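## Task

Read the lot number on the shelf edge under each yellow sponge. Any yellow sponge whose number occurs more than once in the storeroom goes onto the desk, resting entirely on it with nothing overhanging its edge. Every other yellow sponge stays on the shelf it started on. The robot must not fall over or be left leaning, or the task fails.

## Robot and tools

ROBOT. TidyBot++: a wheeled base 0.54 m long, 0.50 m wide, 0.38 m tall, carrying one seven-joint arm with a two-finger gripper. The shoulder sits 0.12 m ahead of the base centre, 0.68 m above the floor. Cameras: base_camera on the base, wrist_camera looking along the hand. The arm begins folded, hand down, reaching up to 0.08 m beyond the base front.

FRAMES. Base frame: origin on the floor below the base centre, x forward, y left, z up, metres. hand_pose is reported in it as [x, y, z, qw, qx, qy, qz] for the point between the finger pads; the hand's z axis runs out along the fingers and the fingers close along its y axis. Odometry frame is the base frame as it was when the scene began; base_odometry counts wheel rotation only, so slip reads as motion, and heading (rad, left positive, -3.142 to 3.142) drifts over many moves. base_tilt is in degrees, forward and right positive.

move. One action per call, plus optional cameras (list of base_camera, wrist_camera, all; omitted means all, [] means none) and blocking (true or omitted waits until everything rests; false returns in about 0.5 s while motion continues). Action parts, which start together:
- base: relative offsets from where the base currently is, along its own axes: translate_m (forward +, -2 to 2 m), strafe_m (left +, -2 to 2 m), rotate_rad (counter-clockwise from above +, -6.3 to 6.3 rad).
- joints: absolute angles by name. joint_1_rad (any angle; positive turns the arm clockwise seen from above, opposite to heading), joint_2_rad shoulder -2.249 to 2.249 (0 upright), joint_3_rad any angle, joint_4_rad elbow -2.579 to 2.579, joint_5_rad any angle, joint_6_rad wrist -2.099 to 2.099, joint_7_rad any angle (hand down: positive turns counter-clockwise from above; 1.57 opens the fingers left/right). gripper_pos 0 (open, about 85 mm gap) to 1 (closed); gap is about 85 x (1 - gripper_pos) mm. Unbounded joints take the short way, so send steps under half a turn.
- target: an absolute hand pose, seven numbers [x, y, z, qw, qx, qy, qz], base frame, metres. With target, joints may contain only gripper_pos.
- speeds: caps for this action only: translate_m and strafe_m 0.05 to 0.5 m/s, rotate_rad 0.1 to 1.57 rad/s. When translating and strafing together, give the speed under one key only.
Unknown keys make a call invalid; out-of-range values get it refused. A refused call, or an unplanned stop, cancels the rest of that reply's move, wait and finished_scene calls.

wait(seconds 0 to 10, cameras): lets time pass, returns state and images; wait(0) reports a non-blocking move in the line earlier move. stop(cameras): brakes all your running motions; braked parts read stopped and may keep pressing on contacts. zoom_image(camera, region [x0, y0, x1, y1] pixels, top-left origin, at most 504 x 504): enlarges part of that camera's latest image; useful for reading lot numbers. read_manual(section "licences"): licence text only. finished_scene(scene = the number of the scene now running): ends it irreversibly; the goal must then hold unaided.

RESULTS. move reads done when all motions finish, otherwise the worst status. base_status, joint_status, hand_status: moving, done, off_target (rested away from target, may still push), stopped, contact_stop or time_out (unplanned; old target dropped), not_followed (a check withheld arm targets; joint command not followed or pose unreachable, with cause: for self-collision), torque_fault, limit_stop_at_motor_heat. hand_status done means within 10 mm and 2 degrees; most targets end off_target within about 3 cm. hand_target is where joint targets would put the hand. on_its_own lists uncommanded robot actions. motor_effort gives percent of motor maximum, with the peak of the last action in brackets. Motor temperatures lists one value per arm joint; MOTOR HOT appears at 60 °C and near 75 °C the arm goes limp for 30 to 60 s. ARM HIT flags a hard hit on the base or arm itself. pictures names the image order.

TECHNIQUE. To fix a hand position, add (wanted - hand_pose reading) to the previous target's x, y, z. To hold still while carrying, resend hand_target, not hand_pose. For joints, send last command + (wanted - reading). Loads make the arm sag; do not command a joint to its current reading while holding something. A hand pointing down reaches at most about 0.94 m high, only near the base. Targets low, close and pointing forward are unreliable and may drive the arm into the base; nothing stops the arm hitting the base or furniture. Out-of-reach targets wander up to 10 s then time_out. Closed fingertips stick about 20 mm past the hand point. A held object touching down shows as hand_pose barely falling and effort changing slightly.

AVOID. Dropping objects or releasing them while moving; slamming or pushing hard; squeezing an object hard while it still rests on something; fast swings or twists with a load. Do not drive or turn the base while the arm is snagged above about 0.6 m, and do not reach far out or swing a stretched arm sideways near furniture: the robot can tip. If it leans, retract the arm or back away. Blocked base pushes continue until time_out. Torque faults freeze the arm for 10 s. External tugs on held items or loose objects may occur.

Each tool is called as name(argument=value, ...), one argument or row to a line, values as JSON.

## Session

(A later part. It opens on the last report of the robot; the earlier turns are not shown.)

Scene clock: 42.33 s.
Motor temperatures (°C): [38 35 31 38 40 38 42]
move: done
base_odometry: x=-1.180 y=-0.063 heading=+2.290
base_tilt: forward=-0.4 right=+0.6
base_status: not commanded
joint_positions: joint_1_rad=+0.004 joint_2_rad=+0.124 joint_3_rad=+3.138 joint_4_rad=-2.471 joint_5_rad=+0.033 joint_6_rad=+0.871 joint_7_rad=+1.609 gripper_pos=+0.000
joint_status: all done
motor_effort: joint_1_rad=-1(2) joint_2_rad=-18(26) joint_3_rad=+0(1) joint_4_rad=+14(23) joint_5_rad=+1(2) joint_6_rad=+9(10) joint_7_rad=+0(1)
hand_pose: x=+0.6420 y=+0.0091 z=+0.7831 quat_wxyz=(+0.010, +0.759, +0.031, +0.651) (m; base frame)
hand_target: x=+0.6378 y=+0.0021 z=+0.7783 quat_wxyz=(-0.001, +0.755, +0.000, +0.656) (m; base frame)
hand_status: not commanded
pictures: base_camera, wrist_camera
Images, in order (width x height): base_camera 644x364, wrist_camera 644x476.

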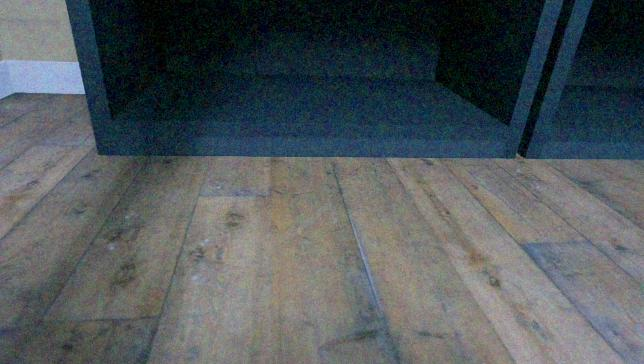

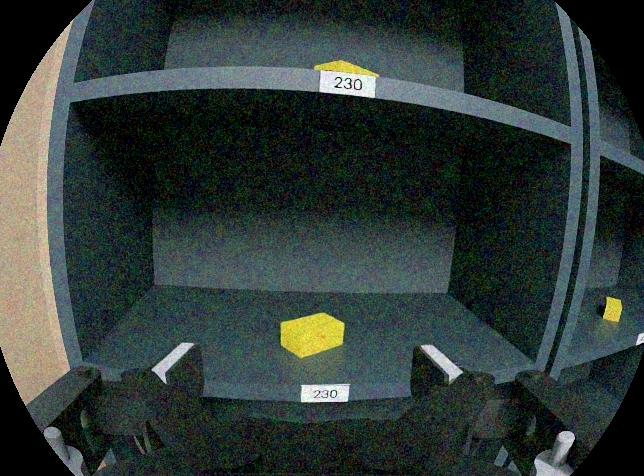

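move(
  base={"strafe_m": -0.93},
)

zoom_image(
  camera="wrist_camera",
  region=[240, 40, 400, 140],
)

zoom_image(
  camera="wrist_camera",
  region=[240, 300, 400, 420],
)

Scene clock: 45.77 s.
Motor temperatures (°C): [38 35 31 38 40 38 42]
move: done
base_odometry: x=-0.480 y=+0.550 heading=+2.290
base_tilt: forward=-0.3 right=+0.6
base_status: done
joint_positions: joint_1_rad=+0.004 joint_2_rad=+0.125 joint_3_rad=+3.138 joint_4_rad=-2.472 joint_5_rad=+0.033 joint_6_rad=+0.875 joint_7_rad=+1.609 gripper_pos=+0.000
joint_status: not commanded
motor_effort: joint_1_rad=+0(3) joint_2_rad=-18(19) joint_3_rad=+0(2) joint_4_rad=+14(15) joint_5_rad=+1(1) joint_6_rad=+9(9) joint_7_rad=+0(1)
hand_pose: x=+0.6420 y=+0.0093 z=+0.7836 quat_wxyz=(+0.010, +0.758, +0.031, +0.652) (m; base frame)
hand_target: x=+0.6378 y=+0.0021 z=+0.7783 quat_wxyz=(-0.001, +0.755, +0.000, +0.656) (m; base frame)
hand_status: not commanded
pictures: base_camera, wrist_camera
Images, in order (width x height): base_camera 644x364, wrist_camera 644x476.

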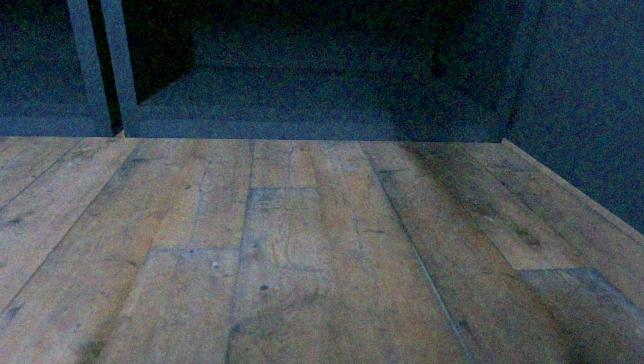

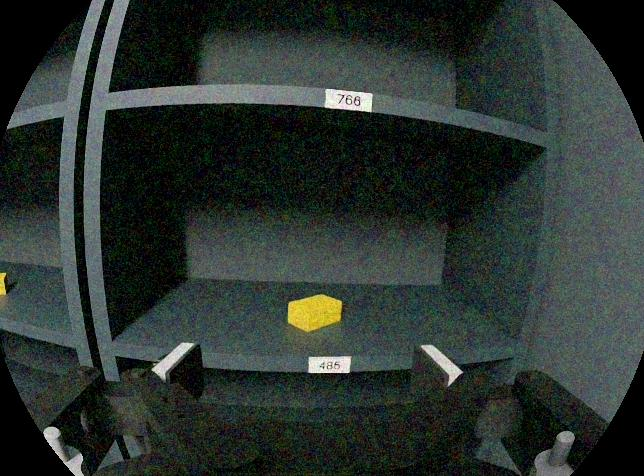

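Scaled by 3.150.

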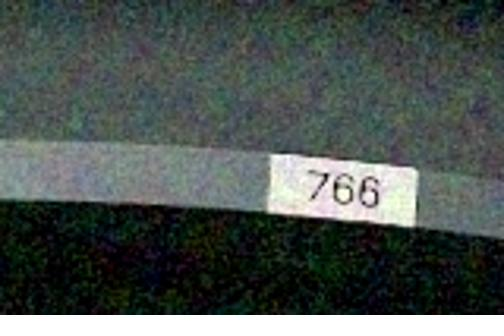

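Scaled by 3.150.

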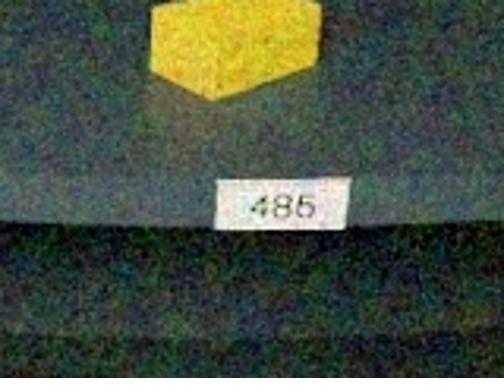

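move(
  joints={"joint_1_rad": 0.0, "joint_2_rad": -0.6, "joint_3_rad": 3.14, "joint_4_rad": -2.4, "joint_5_rad": 0.0, "joint_6_rad": 0.23, "joint_7_rad": 1.57},
  base={"translate_m": -1.5},
)

move(
  base={"rotate_rad": -1.536},
)

Scene clock: 50.87 s.
Motor temperatures (°C): [38 35 31 38 40 38 42]
move: done
base_odometry: x=+0.509 y=-0.578 heading=+2.290
base_tilt: forward=-0.4 right=+0.6
base_status: done
joint_positions: joint_1_rad=+0.004 joint_2_rad=-0.597 joint_3_rad=+3.138 joint_4_rad=-2.420 joint_5_rad=+0.033 joint_6_rad=+0.283 joint_7_rad=+1.609 gripper_pos=+0.000
joint_status: all done
motor_effort: joint_1_rad=+0(2) joint_2_rad=-1(22) joint_3_rad=+1(2) joint_4_rad=+22(23) joint_5_rad=+1(2) joint_6_rad=+9(10) joint_7_rad=+0(1)
hand_pose: x=+0.4980 y=+0.0046 z=+0.9610 quat_wxyz=(+0.023, +0.695, +0.028, +0.718) (m; base frame)
hand_target: x=+0.4988 y=+0.0021 z=+0.9579 quat_wxyz=(+0.000, +0.707, +0.000, +0.707) (m; base frame)
hand_status: not commanded
pictures: base_camera, wrist_camera
Images, in order (width x height): base_camera 644x364, wrist_camera 644x476.

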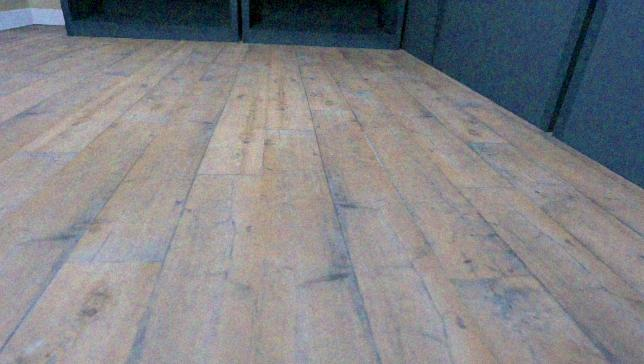

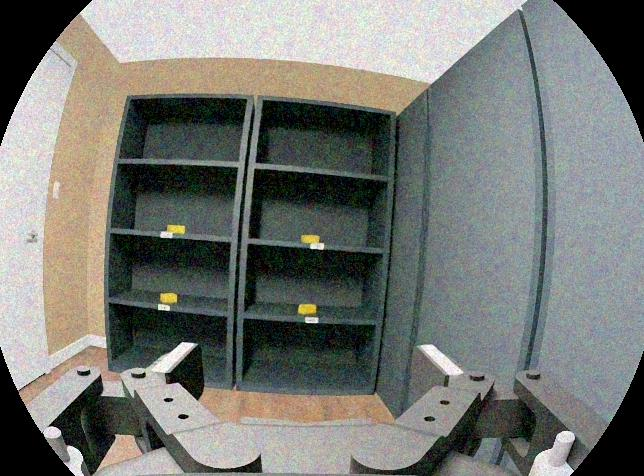

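Scene clock: 53.13 s.
Motor temperatures (°C): [38 35 31 38 40 38 42]
move: done
base_odometry: x=+0.509 y=-0.578 heading=+0.755
base_tilt: forward=-0.4 right=+0.6
base_status: done
joint_positions: joint_1_rad=+0.004 joint_2_rad=-0.597 joint_3_rad=+3.138 joint_4_rad=-2.419 joint_5_rad=+0.033 joint_6_rad=+0.283 joint_7_rad=+1.609 gripper_pos=+0.000
joint_status: not commanded
motor_effort: joint_1_rad=-1(1) joint_2_rad=-1(2) joint_3_rad=+1(2) joint_4_rad=+22(23) joint_5_rad=+1(1) joint_6_rad=+9(10) joint_7_rad=-1(1)
hand_pose: x=+0.4981 y=+0.0046 z=+0.9614 quat_wxyz=(+0.023, +0.695, +0.028, +0.718) (m; base frame)
hand_target: x=+0.4988 y=+0.0021 z=+0.9579 quat_wxyz=(+0.000, +0.707, +0.000, +0.707) (m; base frame)
hand_status: not commanded
pictures: base_camera, wrist_camera
Images, in order (width x height): base_camera 644x364, wrist_camera 644x476.

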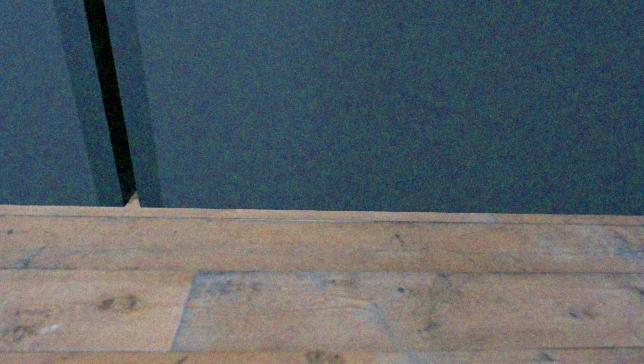

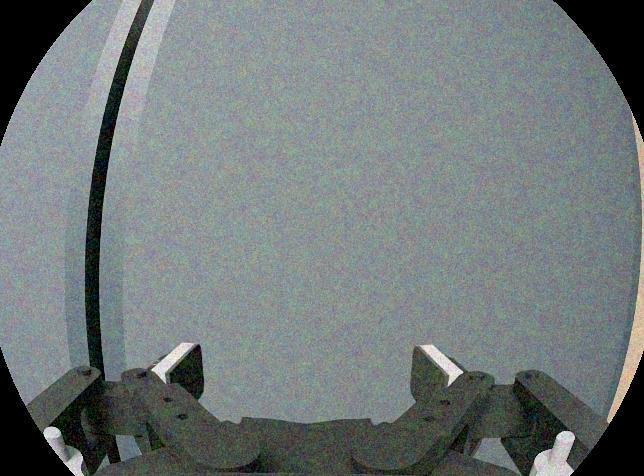

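move(
  base={"strafe_m": -0.85},
)

Scene clock: 56.03 s.
Motor temperatures (°C): [38 35 31 38 40 38 42]
move: done
base_odometry: x=+1.091 y=-1.197 heading=+0.754
base_tilt: forward=-0.4 right=+0.6
base_status: done
joint_positions: joint_1_rad=+0.004 joint_2_rad=-0.597 joint_3_rad=+3.138 joint_4_rad=-2.419 joint_5_rad=+0.033 joint_6_rad=+0.283 joint_7_rad=+1.609 gripper_pos=+0.000
joint_status: not commanded
motor_effort: joint_1_rad=-1(1) joint_2_rad=-2(2) joint_3_rad=+1(4) joint_4_rad=+23(23) joint_5_rad=+1(1) joint_6_rad=+9(10) joint_7_rad=+0(1)
hand_pose: x=+0.4981 y=+0.0044 z=+0.9614 quat_wxyz=(+0.023, +0.695, +0.028, +0.718) (m; base frame)
hand_target: x=+0.4988 y=+0.0021 z=+0.9579 quat_wxyz=(+0.000, +0.707, +0.000, +0.707) (m; base frame)
hand_status: not commanded
pictures: base_camera, wrist_camera
Images, in order (width x height): base_camera 644x364, wrist_camera 644x476.

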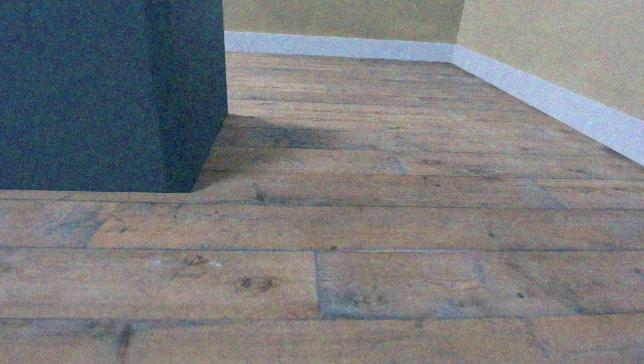

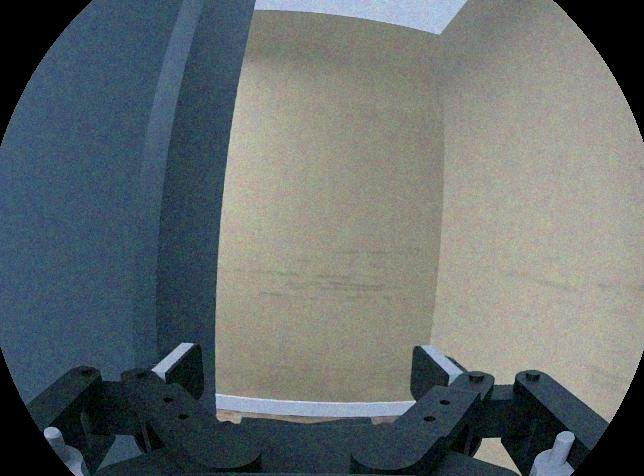

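move(
  base={"strafe_m": -0.2},
)

move(
  base={"translate_m": 1.3},
)

move(
  joints={"joint_1_rad": -1.57, "joint_2_rad": -0.6, "joint_3_rad": 3.14, "joint_4_rad": -2.4, "joint_5_rad": 0.0, "joint_6_rad": 0.23, "joint_7_rad": 1.57},
)

Scene clock: 58.40 s.
Motor temperatures (°C): [38 35 31 38 40 38 42]
move: done
base_odometry: x=+1.228 y=-1.343 heading=+0.753
base_tilt: forward=-0.3 right=+0.6
base_status: done
joint_positions: joint_1_rad=+0.004 joint_2_rad=-0.597 joint_3_rad=+3.141 joint_4_rad=-2.419 joint_5_rad=+0.033 joint_6_rad=+0.283 joint_7_rad=+1.609 gripper_pos=+0.000
joint_status: not commanded
motor_effort: joint_1_rad=+0(1) joint_2_rad=-1(2) joint_3_rad=+1(3) joint_4_rad=+22(23) joint_5_rad=+0(1) joint_6_rad=+8(9) joint_7_rad=+0(1)
hand_pose: x=+0.4981 y=+0.0031 z=+0.9615 quat_wxyz=(+0.023, +0.695, +0.027, +0.718) (m; base frame)
hand_target: x=+0.4988 y=+0.0021 z=+0.9579 quat_wxyz=(+0.000, +0.707, +0.000, +0.707) (m; base frame)
hand_status: not commanded
pictures: base_camera, wrist_camera
Images, in order (width x height): base_camera 644x364, wrist_camera 644x476.

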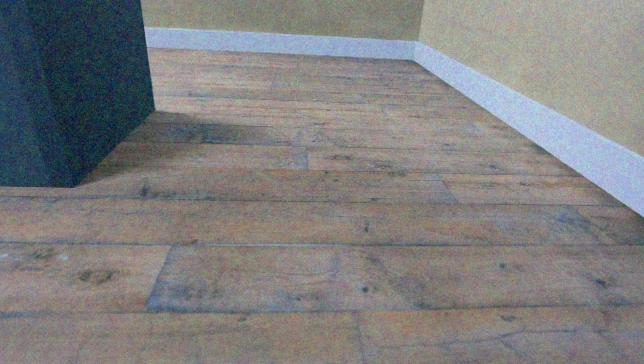

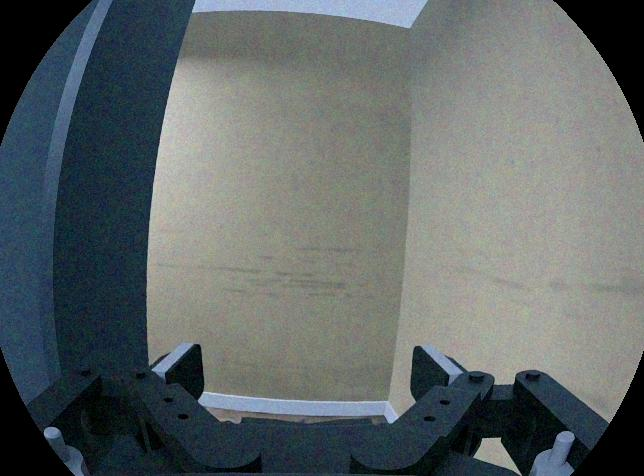

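Scene clock: 61.70 s.
Motor temperatures (°C): [38 35 31 38 40 38 42]
move: done
base_odometry: x=+2.177 y=-0.454 heading=+0.752
base_tilt: forward=-0.3 right=+0.6
base_status: done
joint_positions: joint_1_rad=+0.004 joint_2_rad=-0.598 joint_3_rad=+3.141 joint_4_rad=-2.417 joint_5_rad=+0.033 joint_6_rad=+0.280 joint_7_rad=+1.609 gripper_pos=+0.000
joint_status: not commanded
motor_effort: joint_1_rad=-1(1) joint_2_rad=-1(4) joint_3_rad=+1(1) joint_4_rad=+22(23) joint_5_rad=+1(1) joint_6_rad=+9(10) joint_7_rad=+0(1)
hand_pose: x=+0.4980 y=+0.0031 z=+0.9621 quat_wxyz=(+0.023, +0.695, +0.027, +0.718) (m; base frame)
hand_target: x=+0.4988 y=+0.0021 z=+0.9579 quat_wxyz=(+0.000, +0.707, +0.000, +0.707) (m; base frame)
hand_status: not commanded
pictures: base_camera, wrist_camera
Images, in order (width x height): base_camera 644x364, wrist_camera 644x476.

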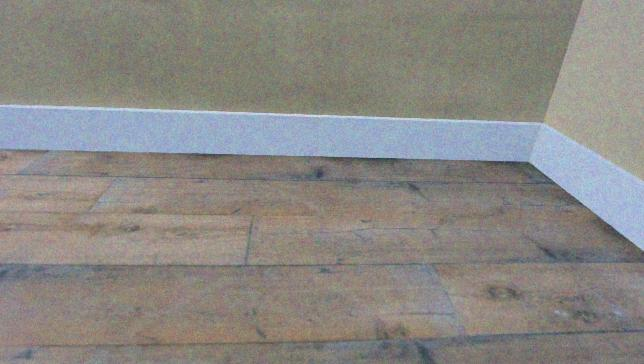

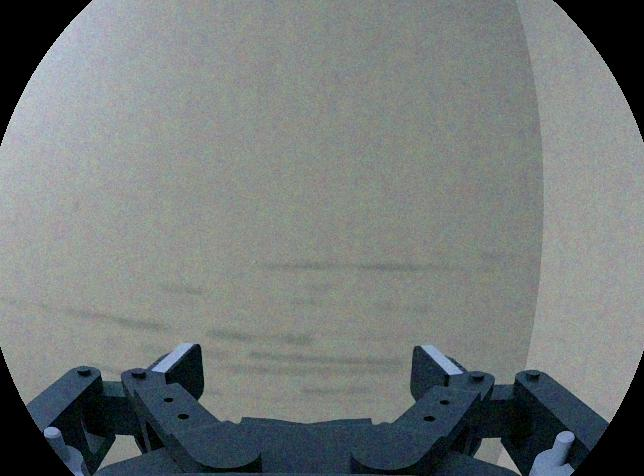

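Scene clock: 64.50 s.
Motor temperatures (°C): [38 35 31 38 40 38 42]
move: done
base_odometry: x=+2.177 y=-0.454 heading=+0.752
base_tilt: forward=-0.3 right=+0.6
base_status: not commanded
joint_positions: joint_1_rad=-1.551 joint_2_rad=-0.598 joint_3_rad=+3.141 joint_4_rad=-2.417 joint_5_rad=+0.033 joint_6_rad=+0.280 joint_7_rad=+1.609 gripper_pos=+0.000
joint_status: all done
motor_effort: joint_1_rad=-1(2) joint_2_rad=+0(2) joint_3_rad=+1(2) joint_4_rad=+23(23) joint_5_rad=+1(2) joint_6_rad=+9(11) joint_7_rad=+0(1)
hand_pose: x=+0.1218 y=+0.3790 z=+0.9621 quat_wxyz=(-0.487, +0.477, +0.507, +0.528) (m; base frame)
hand_target: x=+0.1172 y=+0.3798 z=+0.9579 quat_wxyz=(-0.500, +0.500, +0.500, +0.500) (m; base frame)
hand_status: not commanded
pictures: base_camera, wrist_camera
Images, in order (width x height): base_camera 644x364, wrist_camera 644x476.

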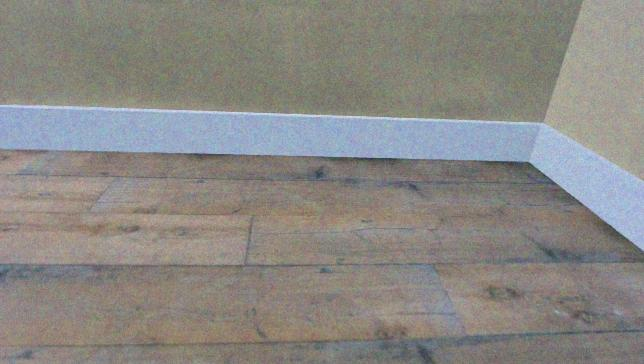

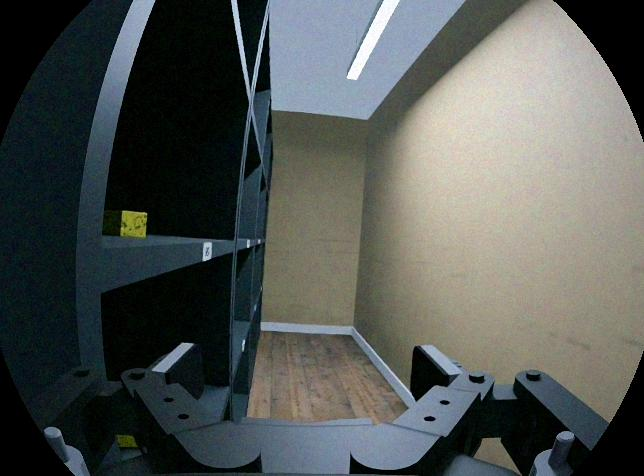

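move(
  joints={"joint_1_rad": 0.0, "joint_2_rad": -0.35, "joint_3_rad": 3.14, "joint_4_rad": -2.5, "joint_5_rad": 0.0, "joint_6_rad": -0.5, "joint_7_rad": 1.57},
)

move(
  base={"translate_m": 0.5},
)

move(
  base={"rotate_rad": 3.14},
)

Scene clock: 68.37 s.
Motor temperatures (°C): [38 35 31 38 40 38 42]
move: done
base_odometry: x=+2.177 y=-0.454 heading=+0.752
base_tilt: forward=-0.3 right=+0.6
base_status: not commanded
joint_positions: joint_1_rad=-0.019 joint_2_rad=-0.369 joint_3_rad=+3.141 joint_4_rad=-2.469 joint_5_rad=+0.033 joint_6_rad=-0.440 joint_7_rad=+1.609 gripper_pos=+0.000
joint_status: all done
motor_effort: joint_1_rad=+0(2) joint_2_rad=-4(5) joint_3_rad=+0(2) joint_4_rad=+18(23) joint_5_rad=+1(2) joint_6_rad=+5(10) joint_7_rad=+0(2)
hand_pose: x=+0.4147 y=+0.0027 z=+0.6590 quat_wxyz=(+0.014, +0.954, +0.040, +0.296) (m; base frame)
hand_target: x=+0.3847 y=+0.0017 z=+0.6305 quat_wxyz=(+0.000, +0.970, +0.000, +0.243) (m; base frame)
hand_status: not commanded
pictures: base_camera, wrist_camera
Images, in order (width x height): base_camera 644x364, wrist_camera 644x476.

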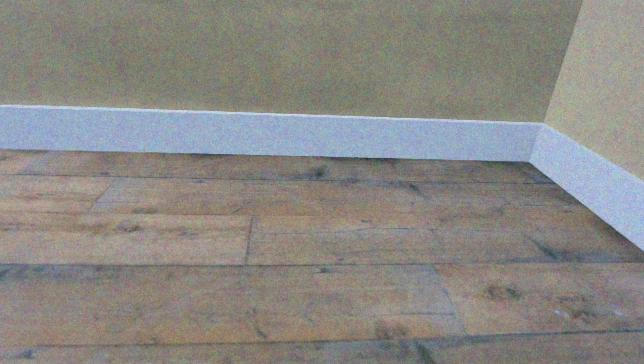

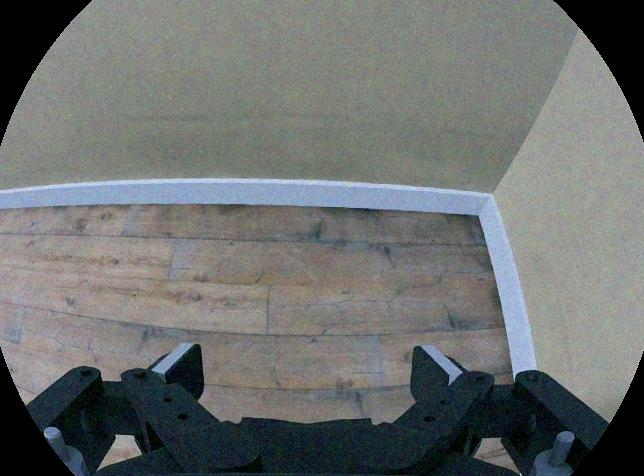

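Scene clock: 70.43 s.
Motor temperatures (°C): [38 35 31 38 40 38 42]
move: done
base_odometry: x=+2.542 y=-0.113 heading=+0.752
base_tilt: forward=-0.3 right=+0.6
base_status: done
joint_positions: joint_1_rad=-0.019 joint_2_rad=-0.355 joint_3_rad=+3.141 joint_4_rad=-2.476 joint_5_rad=+0.033 joint_6_rad=-0.448 joint_7_rad=+1.609 gripper_pos=+0.000
joint_status: not commanded
motor_effort: joint_1_rad=+0(1) joint_2_rad=-4(7) joint_3_rad=+1(1) joint_4_rad=+17(19) joint_5_rad=+1(1) joint_6_rad=+5(6) joint_7_rad=+0(1)
hand_pose: x=+0.4095 y=+0.0025 z=+0.6504 quat_wxyz=(+0.014, +0.958, +0.040, +0.282) (m; base frame)
hand_target: x=+0.3847 y=+0.0017 z=+0.6305 quat_wxyz=(+0.000, +0.970, +0.000, +0.243) (m; base frame)
hand_status: not commanded
pictures: base_camera, wrist_camera
Images, in order (width x height): base_camera 644x364, wrist_camera 644x476.

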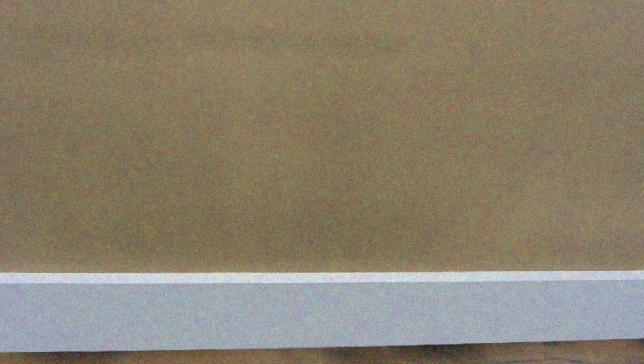

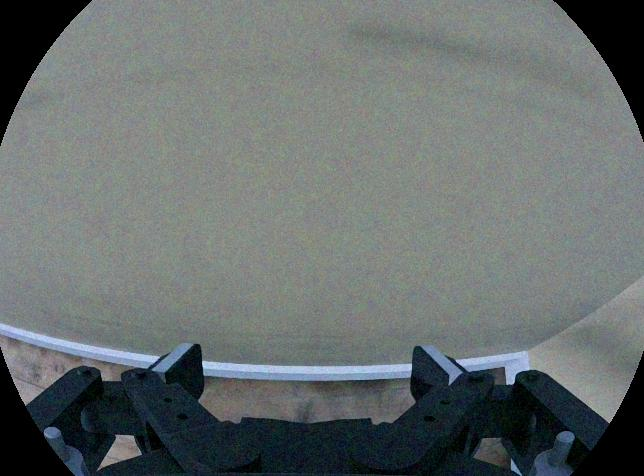

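Scene clock: 73.73 s.
Motor temperatures (°C): [38 35 31 38 40 38 42]
move: done
base_odometry: x=+2.542 y=-0.113 heading=-2.392
base_tilt: forward=-0.3 right=+0.6
base_status: done
joint_positions: joint_1_rad=-0.016 joint_2_rad=-0.355 joint_3_rad=+3.141 joint_4_rad=-2.476 joint_5_rad=+0.033 joint_6_rad=-0.448 joint_7_rad=+1.609 gripper_pos=+0.000
joint_status: not commanded
motor_effort: joint_1_rad=+0(1) joint_2_rad=-4(6) joint_3_rad=+1(1) joint_4_rad=+17(18) joint_5_rad=+1(1) joint_6_rad=+6(6) joint_7_rad=+0(1)
hand_pose: x=+0.4095 y=+0.0016 z=+0.6504 quat_wxyz=(+0.014, +0.958, +0.039, +0.282) (m; base frame)
hand_target: x=+0.3847 y=+0.0017 z=+0.6305 quat_wxyz=(+0.000, +0.970, +0.000, +0.243) (m; base frame)
hand_status: not commanded
pictures: base_camera, wrist_camera
Images, in order (width x height): base_camera 644x364, wrist_camera 644x476.

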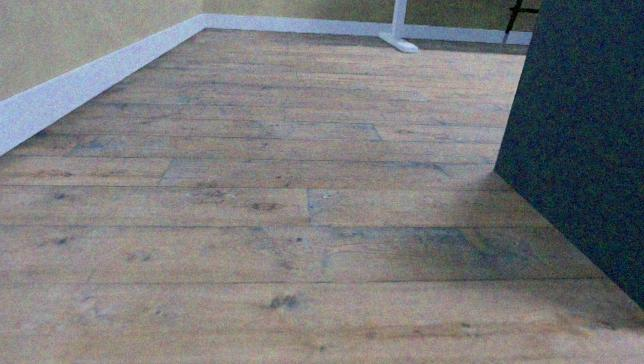

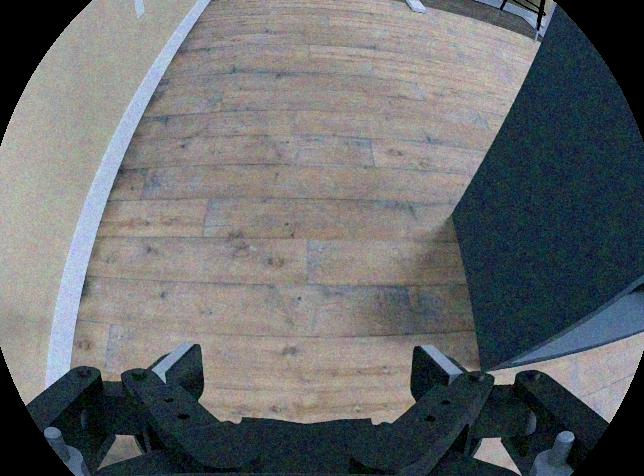

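move(
  base={"translate_m": -0.17},
  joints={"joint_1_rad": 0.0, "joint_2_rad": -1.0, "joint_3_rad": 3.14, "joint_4_rad": -2.5, "joint_5_rad": 0.0, "joint_6_rad": -0.42, "joint_7_rad": 1.57},
)

move(
  base={"strafe_m": -0.92},
)

Scene clock: 76.37 s.
Motor temperatures (°C): [38 35 31 38 40 38 42]
move: done
base_odometry: x=+2.667 y=+0.003 heading=-2.391
base_tilt: forward=-0.4 right=+0.6
base_status: done
joint_positions: joint_1_rad=-0.016 joint_2_rad=-0.983 joint_3_rad=+3.141 joint_4_rad=-2.478 joint_5_rad=+0.033 joint_6_rad=-0.448 joint_7_rad=+1.609 gripper_pos=+0.000
joint_status: all done
motor_effort: joint_1_rad=+0(2) joint_2_rad=+9(10) joint_3_rad=+1(2) joint_4_rad=+22(23) joint_5_rad=+1(2) joint_6_rad=+9(9) joint_7_rad=+0(1)
hand_pose: x=+0.3723 y=+0.0010 z=+0.8257 quat_wxyz=(+0.021, +0.825, +0.031, +0.564) (m; base frame)
hand_target: x=+0.3710 y=+0.0018 z=+0.8249 quat_wxyz=(+0.000, +0.819, +0.000, +0.574) (m; base frame)
hand_status: not commanded
pictures: base_camera, wrist_camera
Images, in order (width x height): base_camera 644x364, wrist_camera 644x476.

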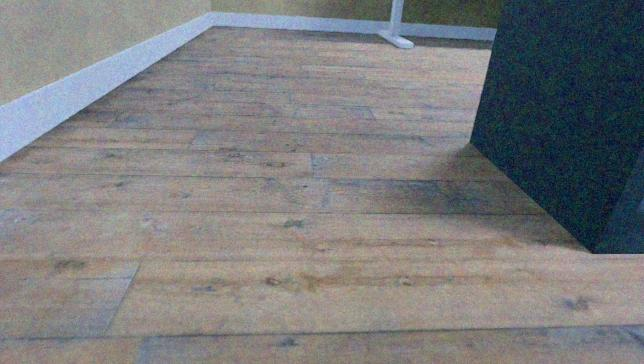

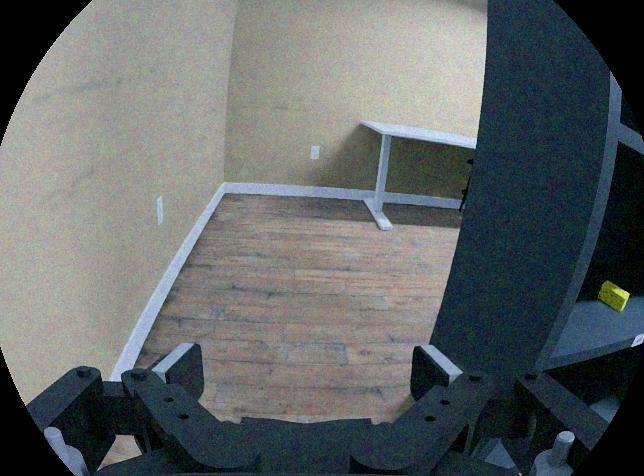

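Scene clock: 81.37 s.
Motor temperatures (°C): [38 35 31 38 40 38 42]
move: time_out
base_odometry: x=+2.040 y=+0.675 heading=-2.390
base_tilt: forward=-0.3 right=+0.6
base_status: strafe_m time_out (by the wheels' count: -0.918 of -0.920)
joint_positions: joint_1_rad=-0.014 joint_2_rad=-0.984 joint_3_rad=+3.141 joint_4_rad=-2.478 joint_5_rad=+0.033 joint_6_rad=-0.448 joint_7_rad=+1.609 gripper_pos=+0.000
joint_status: not commanded
motor_effort: joint_1_rad=+0(1) joint_2_rad=+9(10) joint_3_rad=+1(3) joint_4_rad=+22(23) joint_5_rad=+1(2) joint_6_rad=+8(9) joint_7_rad=+0(1)
hand_pose: x=+0.3722 y=+0.0005 z=+0.8259 quat_wxyz=(+0.022, +0.825, +0.030, +0.564) (m; base frame)
hand_target: x=+0.3710 y=+0.0018 z=+0.8249 quat_wxyz=(+0.000, +0.819, +0.000, +0.574) (m; base frame)
hand_status: not commanded
pictures: base_camera, wrist_camera
Images, in order (width x height): base_camera 644x364, wrist_camera 644x476.

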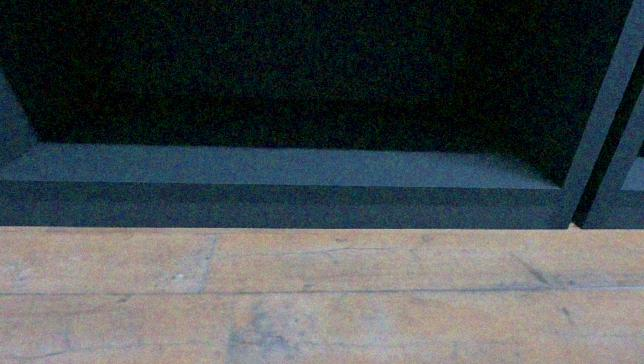

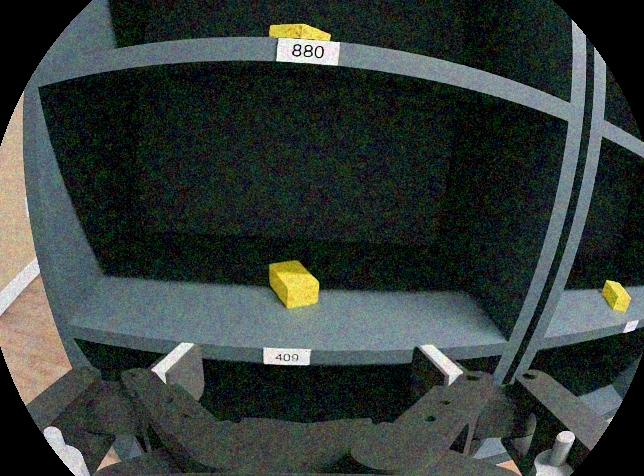

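zoom_image(
  camera="wrist_camera",
  region=[230, 0, 370, 100],
)

zoom_image(
  camera="wrist_camera",
  region=[230, 300, 370, 400],
)

move(
  base={"strafe_m": -0.93},
)

zoom_image(
  camera="wrist_camera",
  region=[230, 0, 370, 100],
)

zoom_image(
  camera="wrist_camera",
  region=[230, 300, 370, 400],
)

Scaled by 3.600.

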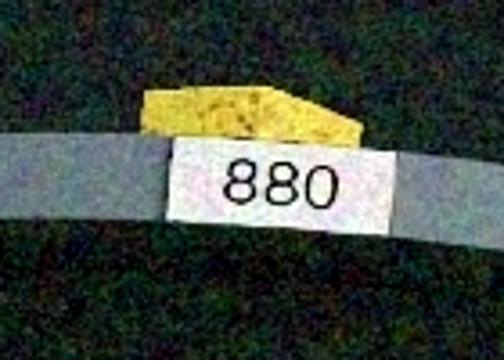

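Scaled by 3.600.

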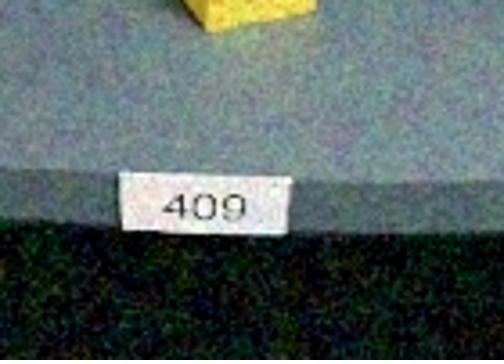

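Scene clock: 86.77 s.
Motor temperatures (°C): [38 35 31 38 40 38 42]
move: time_out
base_odometry: x=+1.407 y=+1.352 heading=-2.390
base_tilt: forward=-0.3 right=+0.6
base_status: strafe_m time_out (by the wheels' count: -0.928 of -0.930)
joint_positions: joint_1_rad=-0.013 joint_2_rad=-0.988 joint_3_rad=+3.146 joint_4_rad=-2.478 joint_5_rad=+0.033 joint_6_rad=-0.448 joint_7_rad=+1.609 gripper_pos=+0.000
joint_status: not commanded
motor_effort: joint_1_rad=+0(8) joint_2_rad=+9(13) joint_3_rad=+1(3) joint_4_rad=+22(23) joint_5_rad=+1(2) joint_6_rad=+8(9) joint_7_rad=+0(1)
hand_pose: x=+0.3716 y=-0.0008 z=+0.8271 quat_wxyz=(+0.021, +0.824, +0.028, +0.566) (m; base frame)
hand_target: x=+0.3710 y=+0.0018 z=+0.8249 quat_wxyz=(+0.000, +0.819, +0.000, +0.574) (m; base frame)
hand_status: not commanded
pictures: base_camera, wrist_camera
Images, in order (width x height): base_camera 644x364, wrist_camera 644x476.

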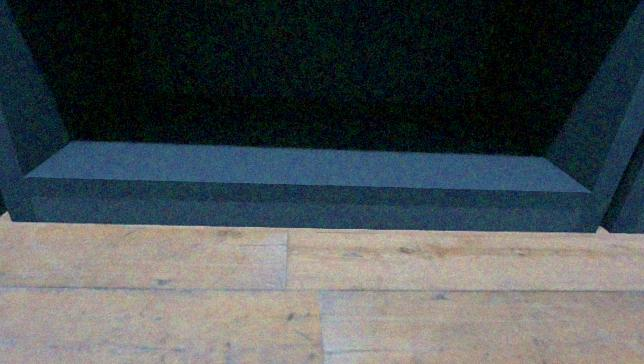

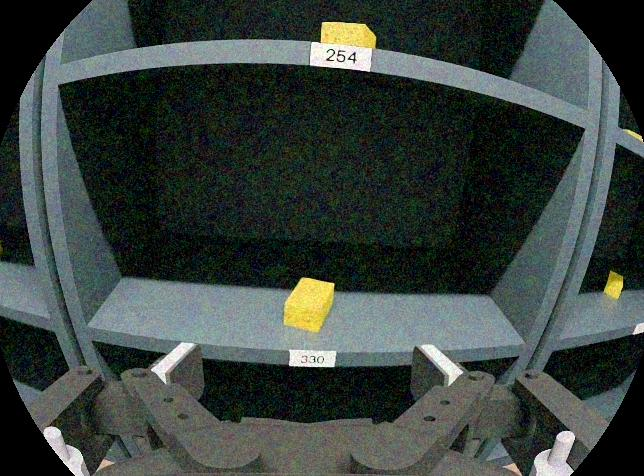

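Scaled by 3.600.

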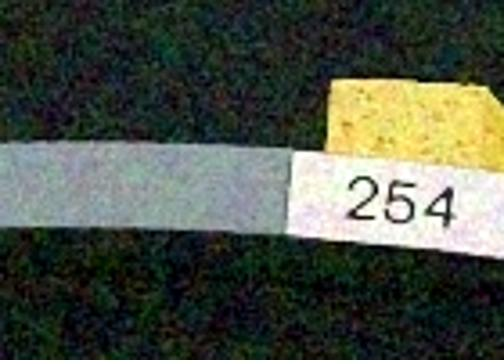

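Scaled by 3.600.

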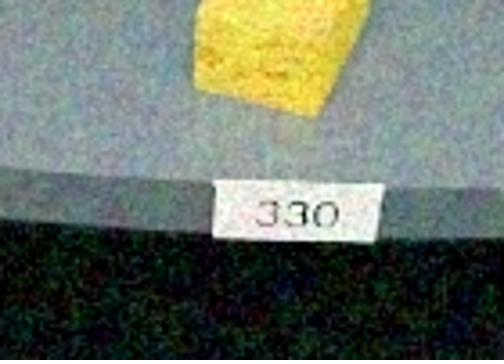

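move(
  cameras=["wrist_camera"],
)

Scene clock: 88.03 s.
Motor temperatures (°C): [38 35 31 38 40 38 42]
base_odometry: x=+1.407 y=+1.352 heading=-2.390
base_tilt: forward=-0.3 right=+0.6
base_status: strafe_m time_out (by the wheels' count: -0.928 of -0.930)
joint_positions: joint_1_rad=-0.013 joint_2_rad=-0.988 joint_3_rad=+3.146 joint_4_rad=-2.478 joint_5_rad=+0.033 joint_6_rad=-0.448 joint_7_rad=+1.609 gripper_pos=+0.000
joint_status: not commanded
motor_effort: joint_1_rad=-1(8) joint_2_rad=+9(13) joint_3_rad=+1(3) joint_4_rad=+22(23) joint_5_rad=+1(2) joint_6_rad=+8(9) joint_7_rad=+0(1)
hand_pose: x=+0.3716 y=-0.0008 z=+0.8271 quat_wxyz=(+0.021, +0.824, +0.028, +0.566) (m; base frame)
hand_target: x=+0.3710 y=+0.0018 z=+0.8249 quat_wxyz=(+0.000, +0.819, +0.000, +0.574) (m; base frame)
hand_status: not commanded
pictures: wrist_camera
Images, in order (width x height): wrist_camera 644x476.

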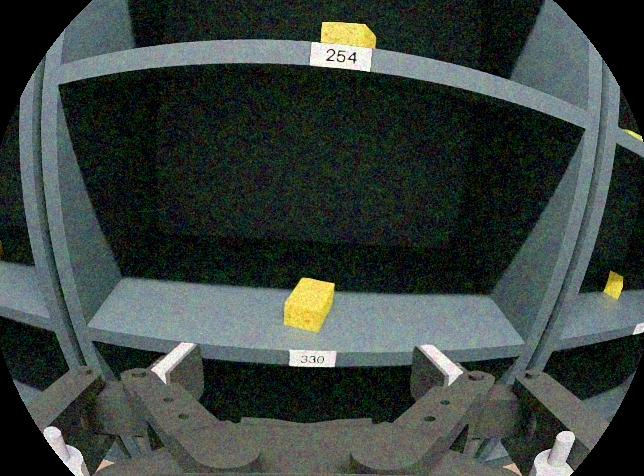

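move(
  base={"translate_m": 0.05, "strafe_m": -0.92},
  cameras=["wrist_camera"],
)

zoom_image(
  camera="wrist_camera",
  region=[240, 20, 440, 120],
)

zoom_image(
  camera="wrist_camera",
  region=[240, 320, 440, 420],
)

Scene clock: 91.07 s.
Motor temperatures (°C): [38 35 31 38 40 38 42]
move: done
base_odometry: x=+0.742 y=+1.991 heading=-2.391
base_tilt: forward=-0.3 right=+0.6
base_status: done
joint_positions: joint_1_rad=-0.012 joint_2_rad=-0.988 joint_3_rad=+3.145 joint_4_rad=-2.478 joint_5_rad=+0.033 joint_6_rad=-0.448 joint_7_rad=+1.609 gripper_pos=+0.000
joint_status: not commanded
motor_effort: joint_1_rad=-1(2) joint_2_rad=+9(10) joint_3_rad=+1(3) joint_4_rad=+23(23) joint_5_rad=+1(2) joint_6_rad=+8(9) joint_7_rad=+0(1)
hand_pose: x=+0.3716 y=-0.0012 z=+0.8270 quat_wxyz=(+0.021, +0.824, +0.027, +0.566) (m; base frame)
hand_target: x=+0.3710 y=+0.0018 z=+0.8249 quat_wxyz=(+0.000, +0.819, +0.000, +0.574) (m; base frame)
hand_status: not commanded
pictures: wrist_camera
Images, in order (width x height): wrist_camera 644x476.

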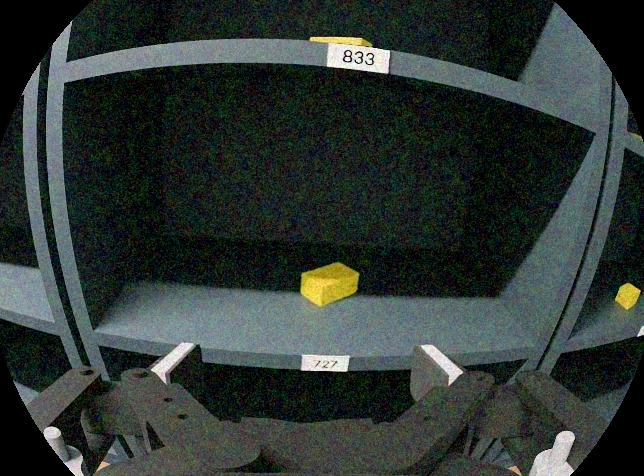

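Scaled by 2.520.

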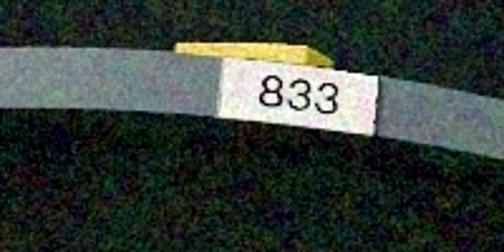

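Scaled by 2.520.

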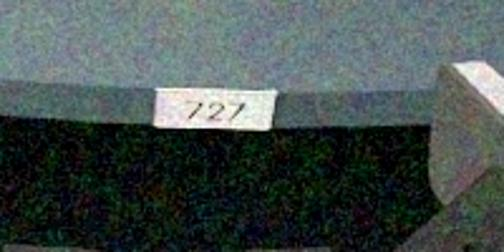

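move(
  base={"strafe_m": -0.92},
  cameras=["wrist_camera"],
)

zoom_image(
  camera="wrist_camera",
  region=[240, 20, 440, 120],
)

zoom_image(
  camera="wrist_camera",
  region=[240, 320, 440, 420],
)

Scene clock: 96.77 s.
Motor temperatures (°C): [38 35 31 38 40 38 42]
move: time_out
base_odometry: x=+0.116 y=+2.662 heading=-2.389
base_tilt: forward=-0.3 right=+0.6
base_status: strafe_m time_out (by the wheels' count: -0.918 of -0.920)
joint_positions: joint_1_rad=-0.010 joint_2_rad=-0.990 joint_3_rad=+3.145 joint_4_rad=-2.478 joint_5_rad=+0.033 joint_6_rad=-0.448 joint_7_rad=+1.609 gripper_pos=+0.000
joint_status: not commanded
motor_effort: joint_1_rad=+0(2) joint_2_rad=+9(13) joint_3_rad=+1(2) joint_4_rad=+22(23) joint_5_rad=+1(1) joint_6_rad=+9(9) joint_7_rad=+0(1)
hand_pose: x=+0.3713 y=-0.0014 z=+0.8276 quat_wxyz=(+0.022, +0.823, +0.027, +0.567) (m; base frame)
hand_target: x=+0.3710 y=+0.0018 z=+0.8249 quat_wxyz=(+0.000, +0.819, +0.000, +0.574) (m; base frame)
hand_status: not commanded
pictures: wrist_camera
Images, in order (width x height): wrist_camera 644x476.

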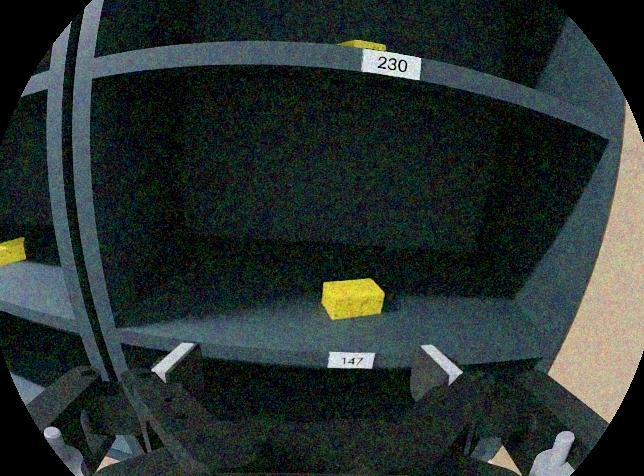

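Scaled by 2.520.

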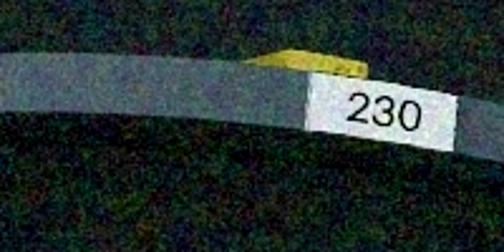

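Scaled by 2.520.

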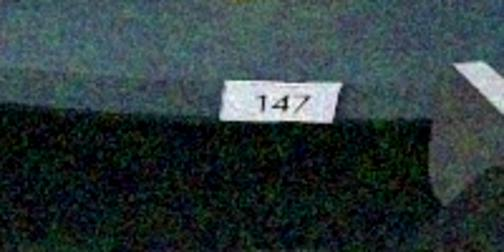

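move(
  base={"translate_m": 0.05, "strafe_m": -0.07},
  joints={"joint_1_rad": 0.0, "joint_2_rad": -0.234, "joint_3_rad": 3.14, "joint_4_rad": -0.837, "joint_5_rad": 0.0, "joint_6_rad": -1.49, "joint_7_rad": 1.57},
  cameras=["wrist_camera"],
)

Scene clock: 101.53 s.
Motor temperatures (°C): [38 35 31 38 40 38 42]
move: done
base_odometry: x=+0.031 y=+2.679 heading=-2.390
base_tilt: forward=-0.3 right=+0.6
base_status: done
joint_positions: joint_1_rad=-0.010 joint_2_rad=-0.253 joint_3_rad=+3.145 joint_4_rad=-0.859 joint_5_rad=+0.033 joint_6_rad=-1.432 joint_7_rad=+1.609 gripper_pos=+0.000
joint_status: all done
motor_effort: joint_1_rad=+0(2) joint_2_rad=-5(12) joint_3_rad=+0(2) joint_4_rad=+15(24) joint_5_rad=+1(2) joint_6_rad=+8(10) joint_7_rad=+0(1)
hand_pose: x=+0.4707 y=-0.0070 z=+1.2072 quat_wxyz=(+0.023, +0.852, +0.012, +0.524) (m; base frame)
hand_target: x=+0.4695 y=+0.0021 z=+1.1947 quat_wxyz=(+0.000, +0.866, +0.000, +0.501) (m; base frame)
hand_status: not commanded
pictures: wrist_camera
Images, in order (width x height): wrist_camera 644x476.

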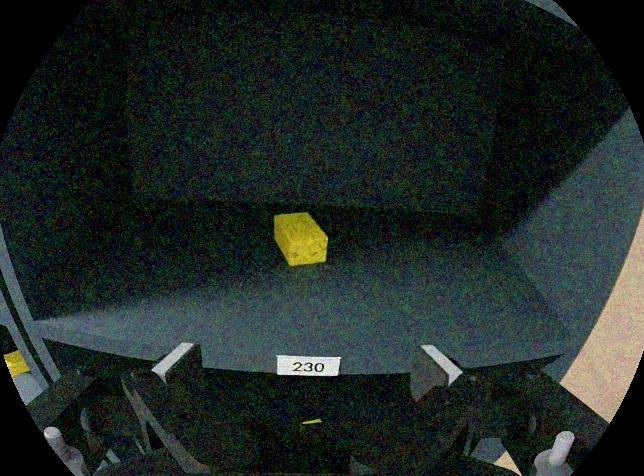

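zoom_image(
  camera="wrist_camera",
  region=[250, 190, 350, 290],
)

Scaled by 5.040.

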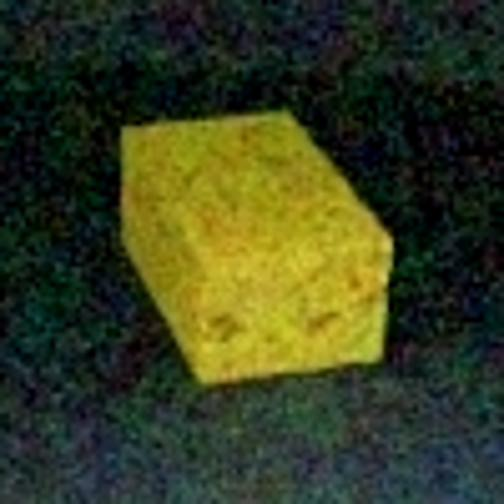

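move(
  base={"translate_m": 0.124, "strafe_m": -0.212},
  joints={"joint_1_rad": -0.33, "joint_2_rad": 0.064, "joint_3_rad": 3.14, "joint_4_rad": -0.921, "joint_5_rad": -0.04, "joint_6_rad": -1.14, "joint_7_rad": 1.53},
  cameras=["wrist_camera"],
)

Scene clock: 107.33 s.
Motor temperatures (°C): [38 35 31 38 40 38 42]
move: done
base_odometry: x=-0.204 y=+2.749 heading=-2.389
base_tilt: forward=-0.3 right=+0.6
base_status: done
joint_positions: joint_1_rad=-0.313 joint_2_rad=+0.061 joint_3_rad=+3.145 joint_4_rad=-0.904 joint_5_rad=+0.031 joint_6_rad=-1.201 joint_7_rad=+1.571 gripper_pos=+0.000
joint_status: all done
motor_effort: joint_1_rad=-1(2) joint_2_rad=-20(26) joint_3_rad=+0(2) joint_4_rad=+18(21) joint_5_rad=+1(2) joint_6_rad=+7(9) joint_7_rad=+0(1)
hand_pose: x=+0.6372 y=+0.1581 z=+1.1065 quat_wxyz=(-0.057, +0.873, +0.135, +0.465) (m; base frame)
hand_target: x=+0.6381 y=+0.1921 z=+1.1119 quat_wxyz=(-0.110, +0.864, +0.128, +0.474) (m; base frame)
hand_status: not commanded
pictures: wrist_camera
Images, in order (width x height): wrist_camera 644x476.

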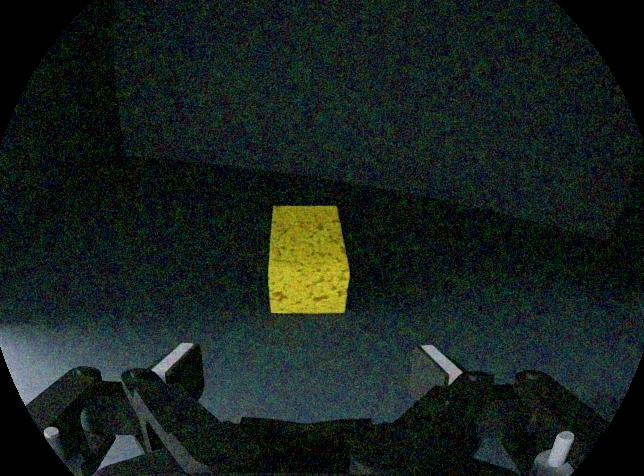

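move(
  joints={"joint_2_rad": 0.405, "joint_4_rad": -0.704, "joint_6_rad": -0.94},
  cameras=["wrist_camera"],
)

Scene clock: 110.03 s.
Motor temperatures (°C): [38 35 31 38 40 38 42]
move: done
base_odometry: x=-0.204 y=+2.749 heading=-2.389
base_tilt: forward=-0.3 right=+0.6
base_status: not commanded
joint_positions: joint_1_rad=-0.313 joint_2_rad=+0.394 joint_3_rad=+3.145 joint_4_rad=-0.723 joint_5_rad=+0.031 joint_6_rad=-1.001 joint_7_rad=+1.571 gripper_pos=+0.000
joint_status: all done
motor_effort: joint_1_rad=+0(1) joint_2_rad=-33(38) joint_3_rad=+0(0) joint_4_rad=+20(23) joint_5_rad=+1(1) joint_6_rad=+7(9) joint_7_rad=+0(1)
hand_pose: x=+0.7968 y=+0.2108 z=+1.0463 quat_wxyz=(-0.060, +0.861, +0.136, +0.486) (m; base frame)
hand_target: x=+0.7995 y=+0.2460 z=+1.0655 quat_wxyz=(-0.116, +0.846, +0.122, +0.507) (m; base frame)
hand_status: not commanded
pictures: wrist_camera
Images, in order (width x height): wrist_camera 644x476.

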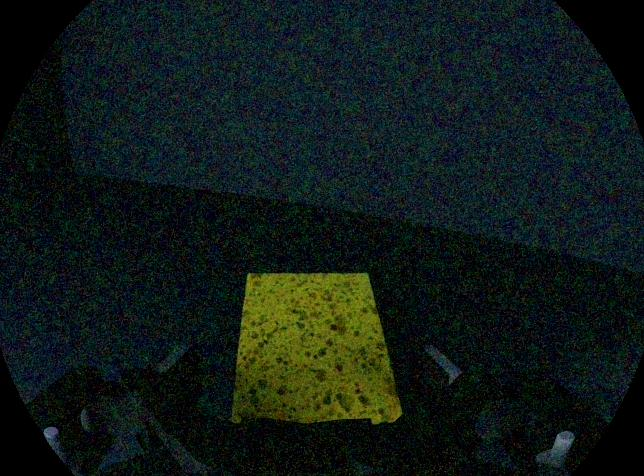

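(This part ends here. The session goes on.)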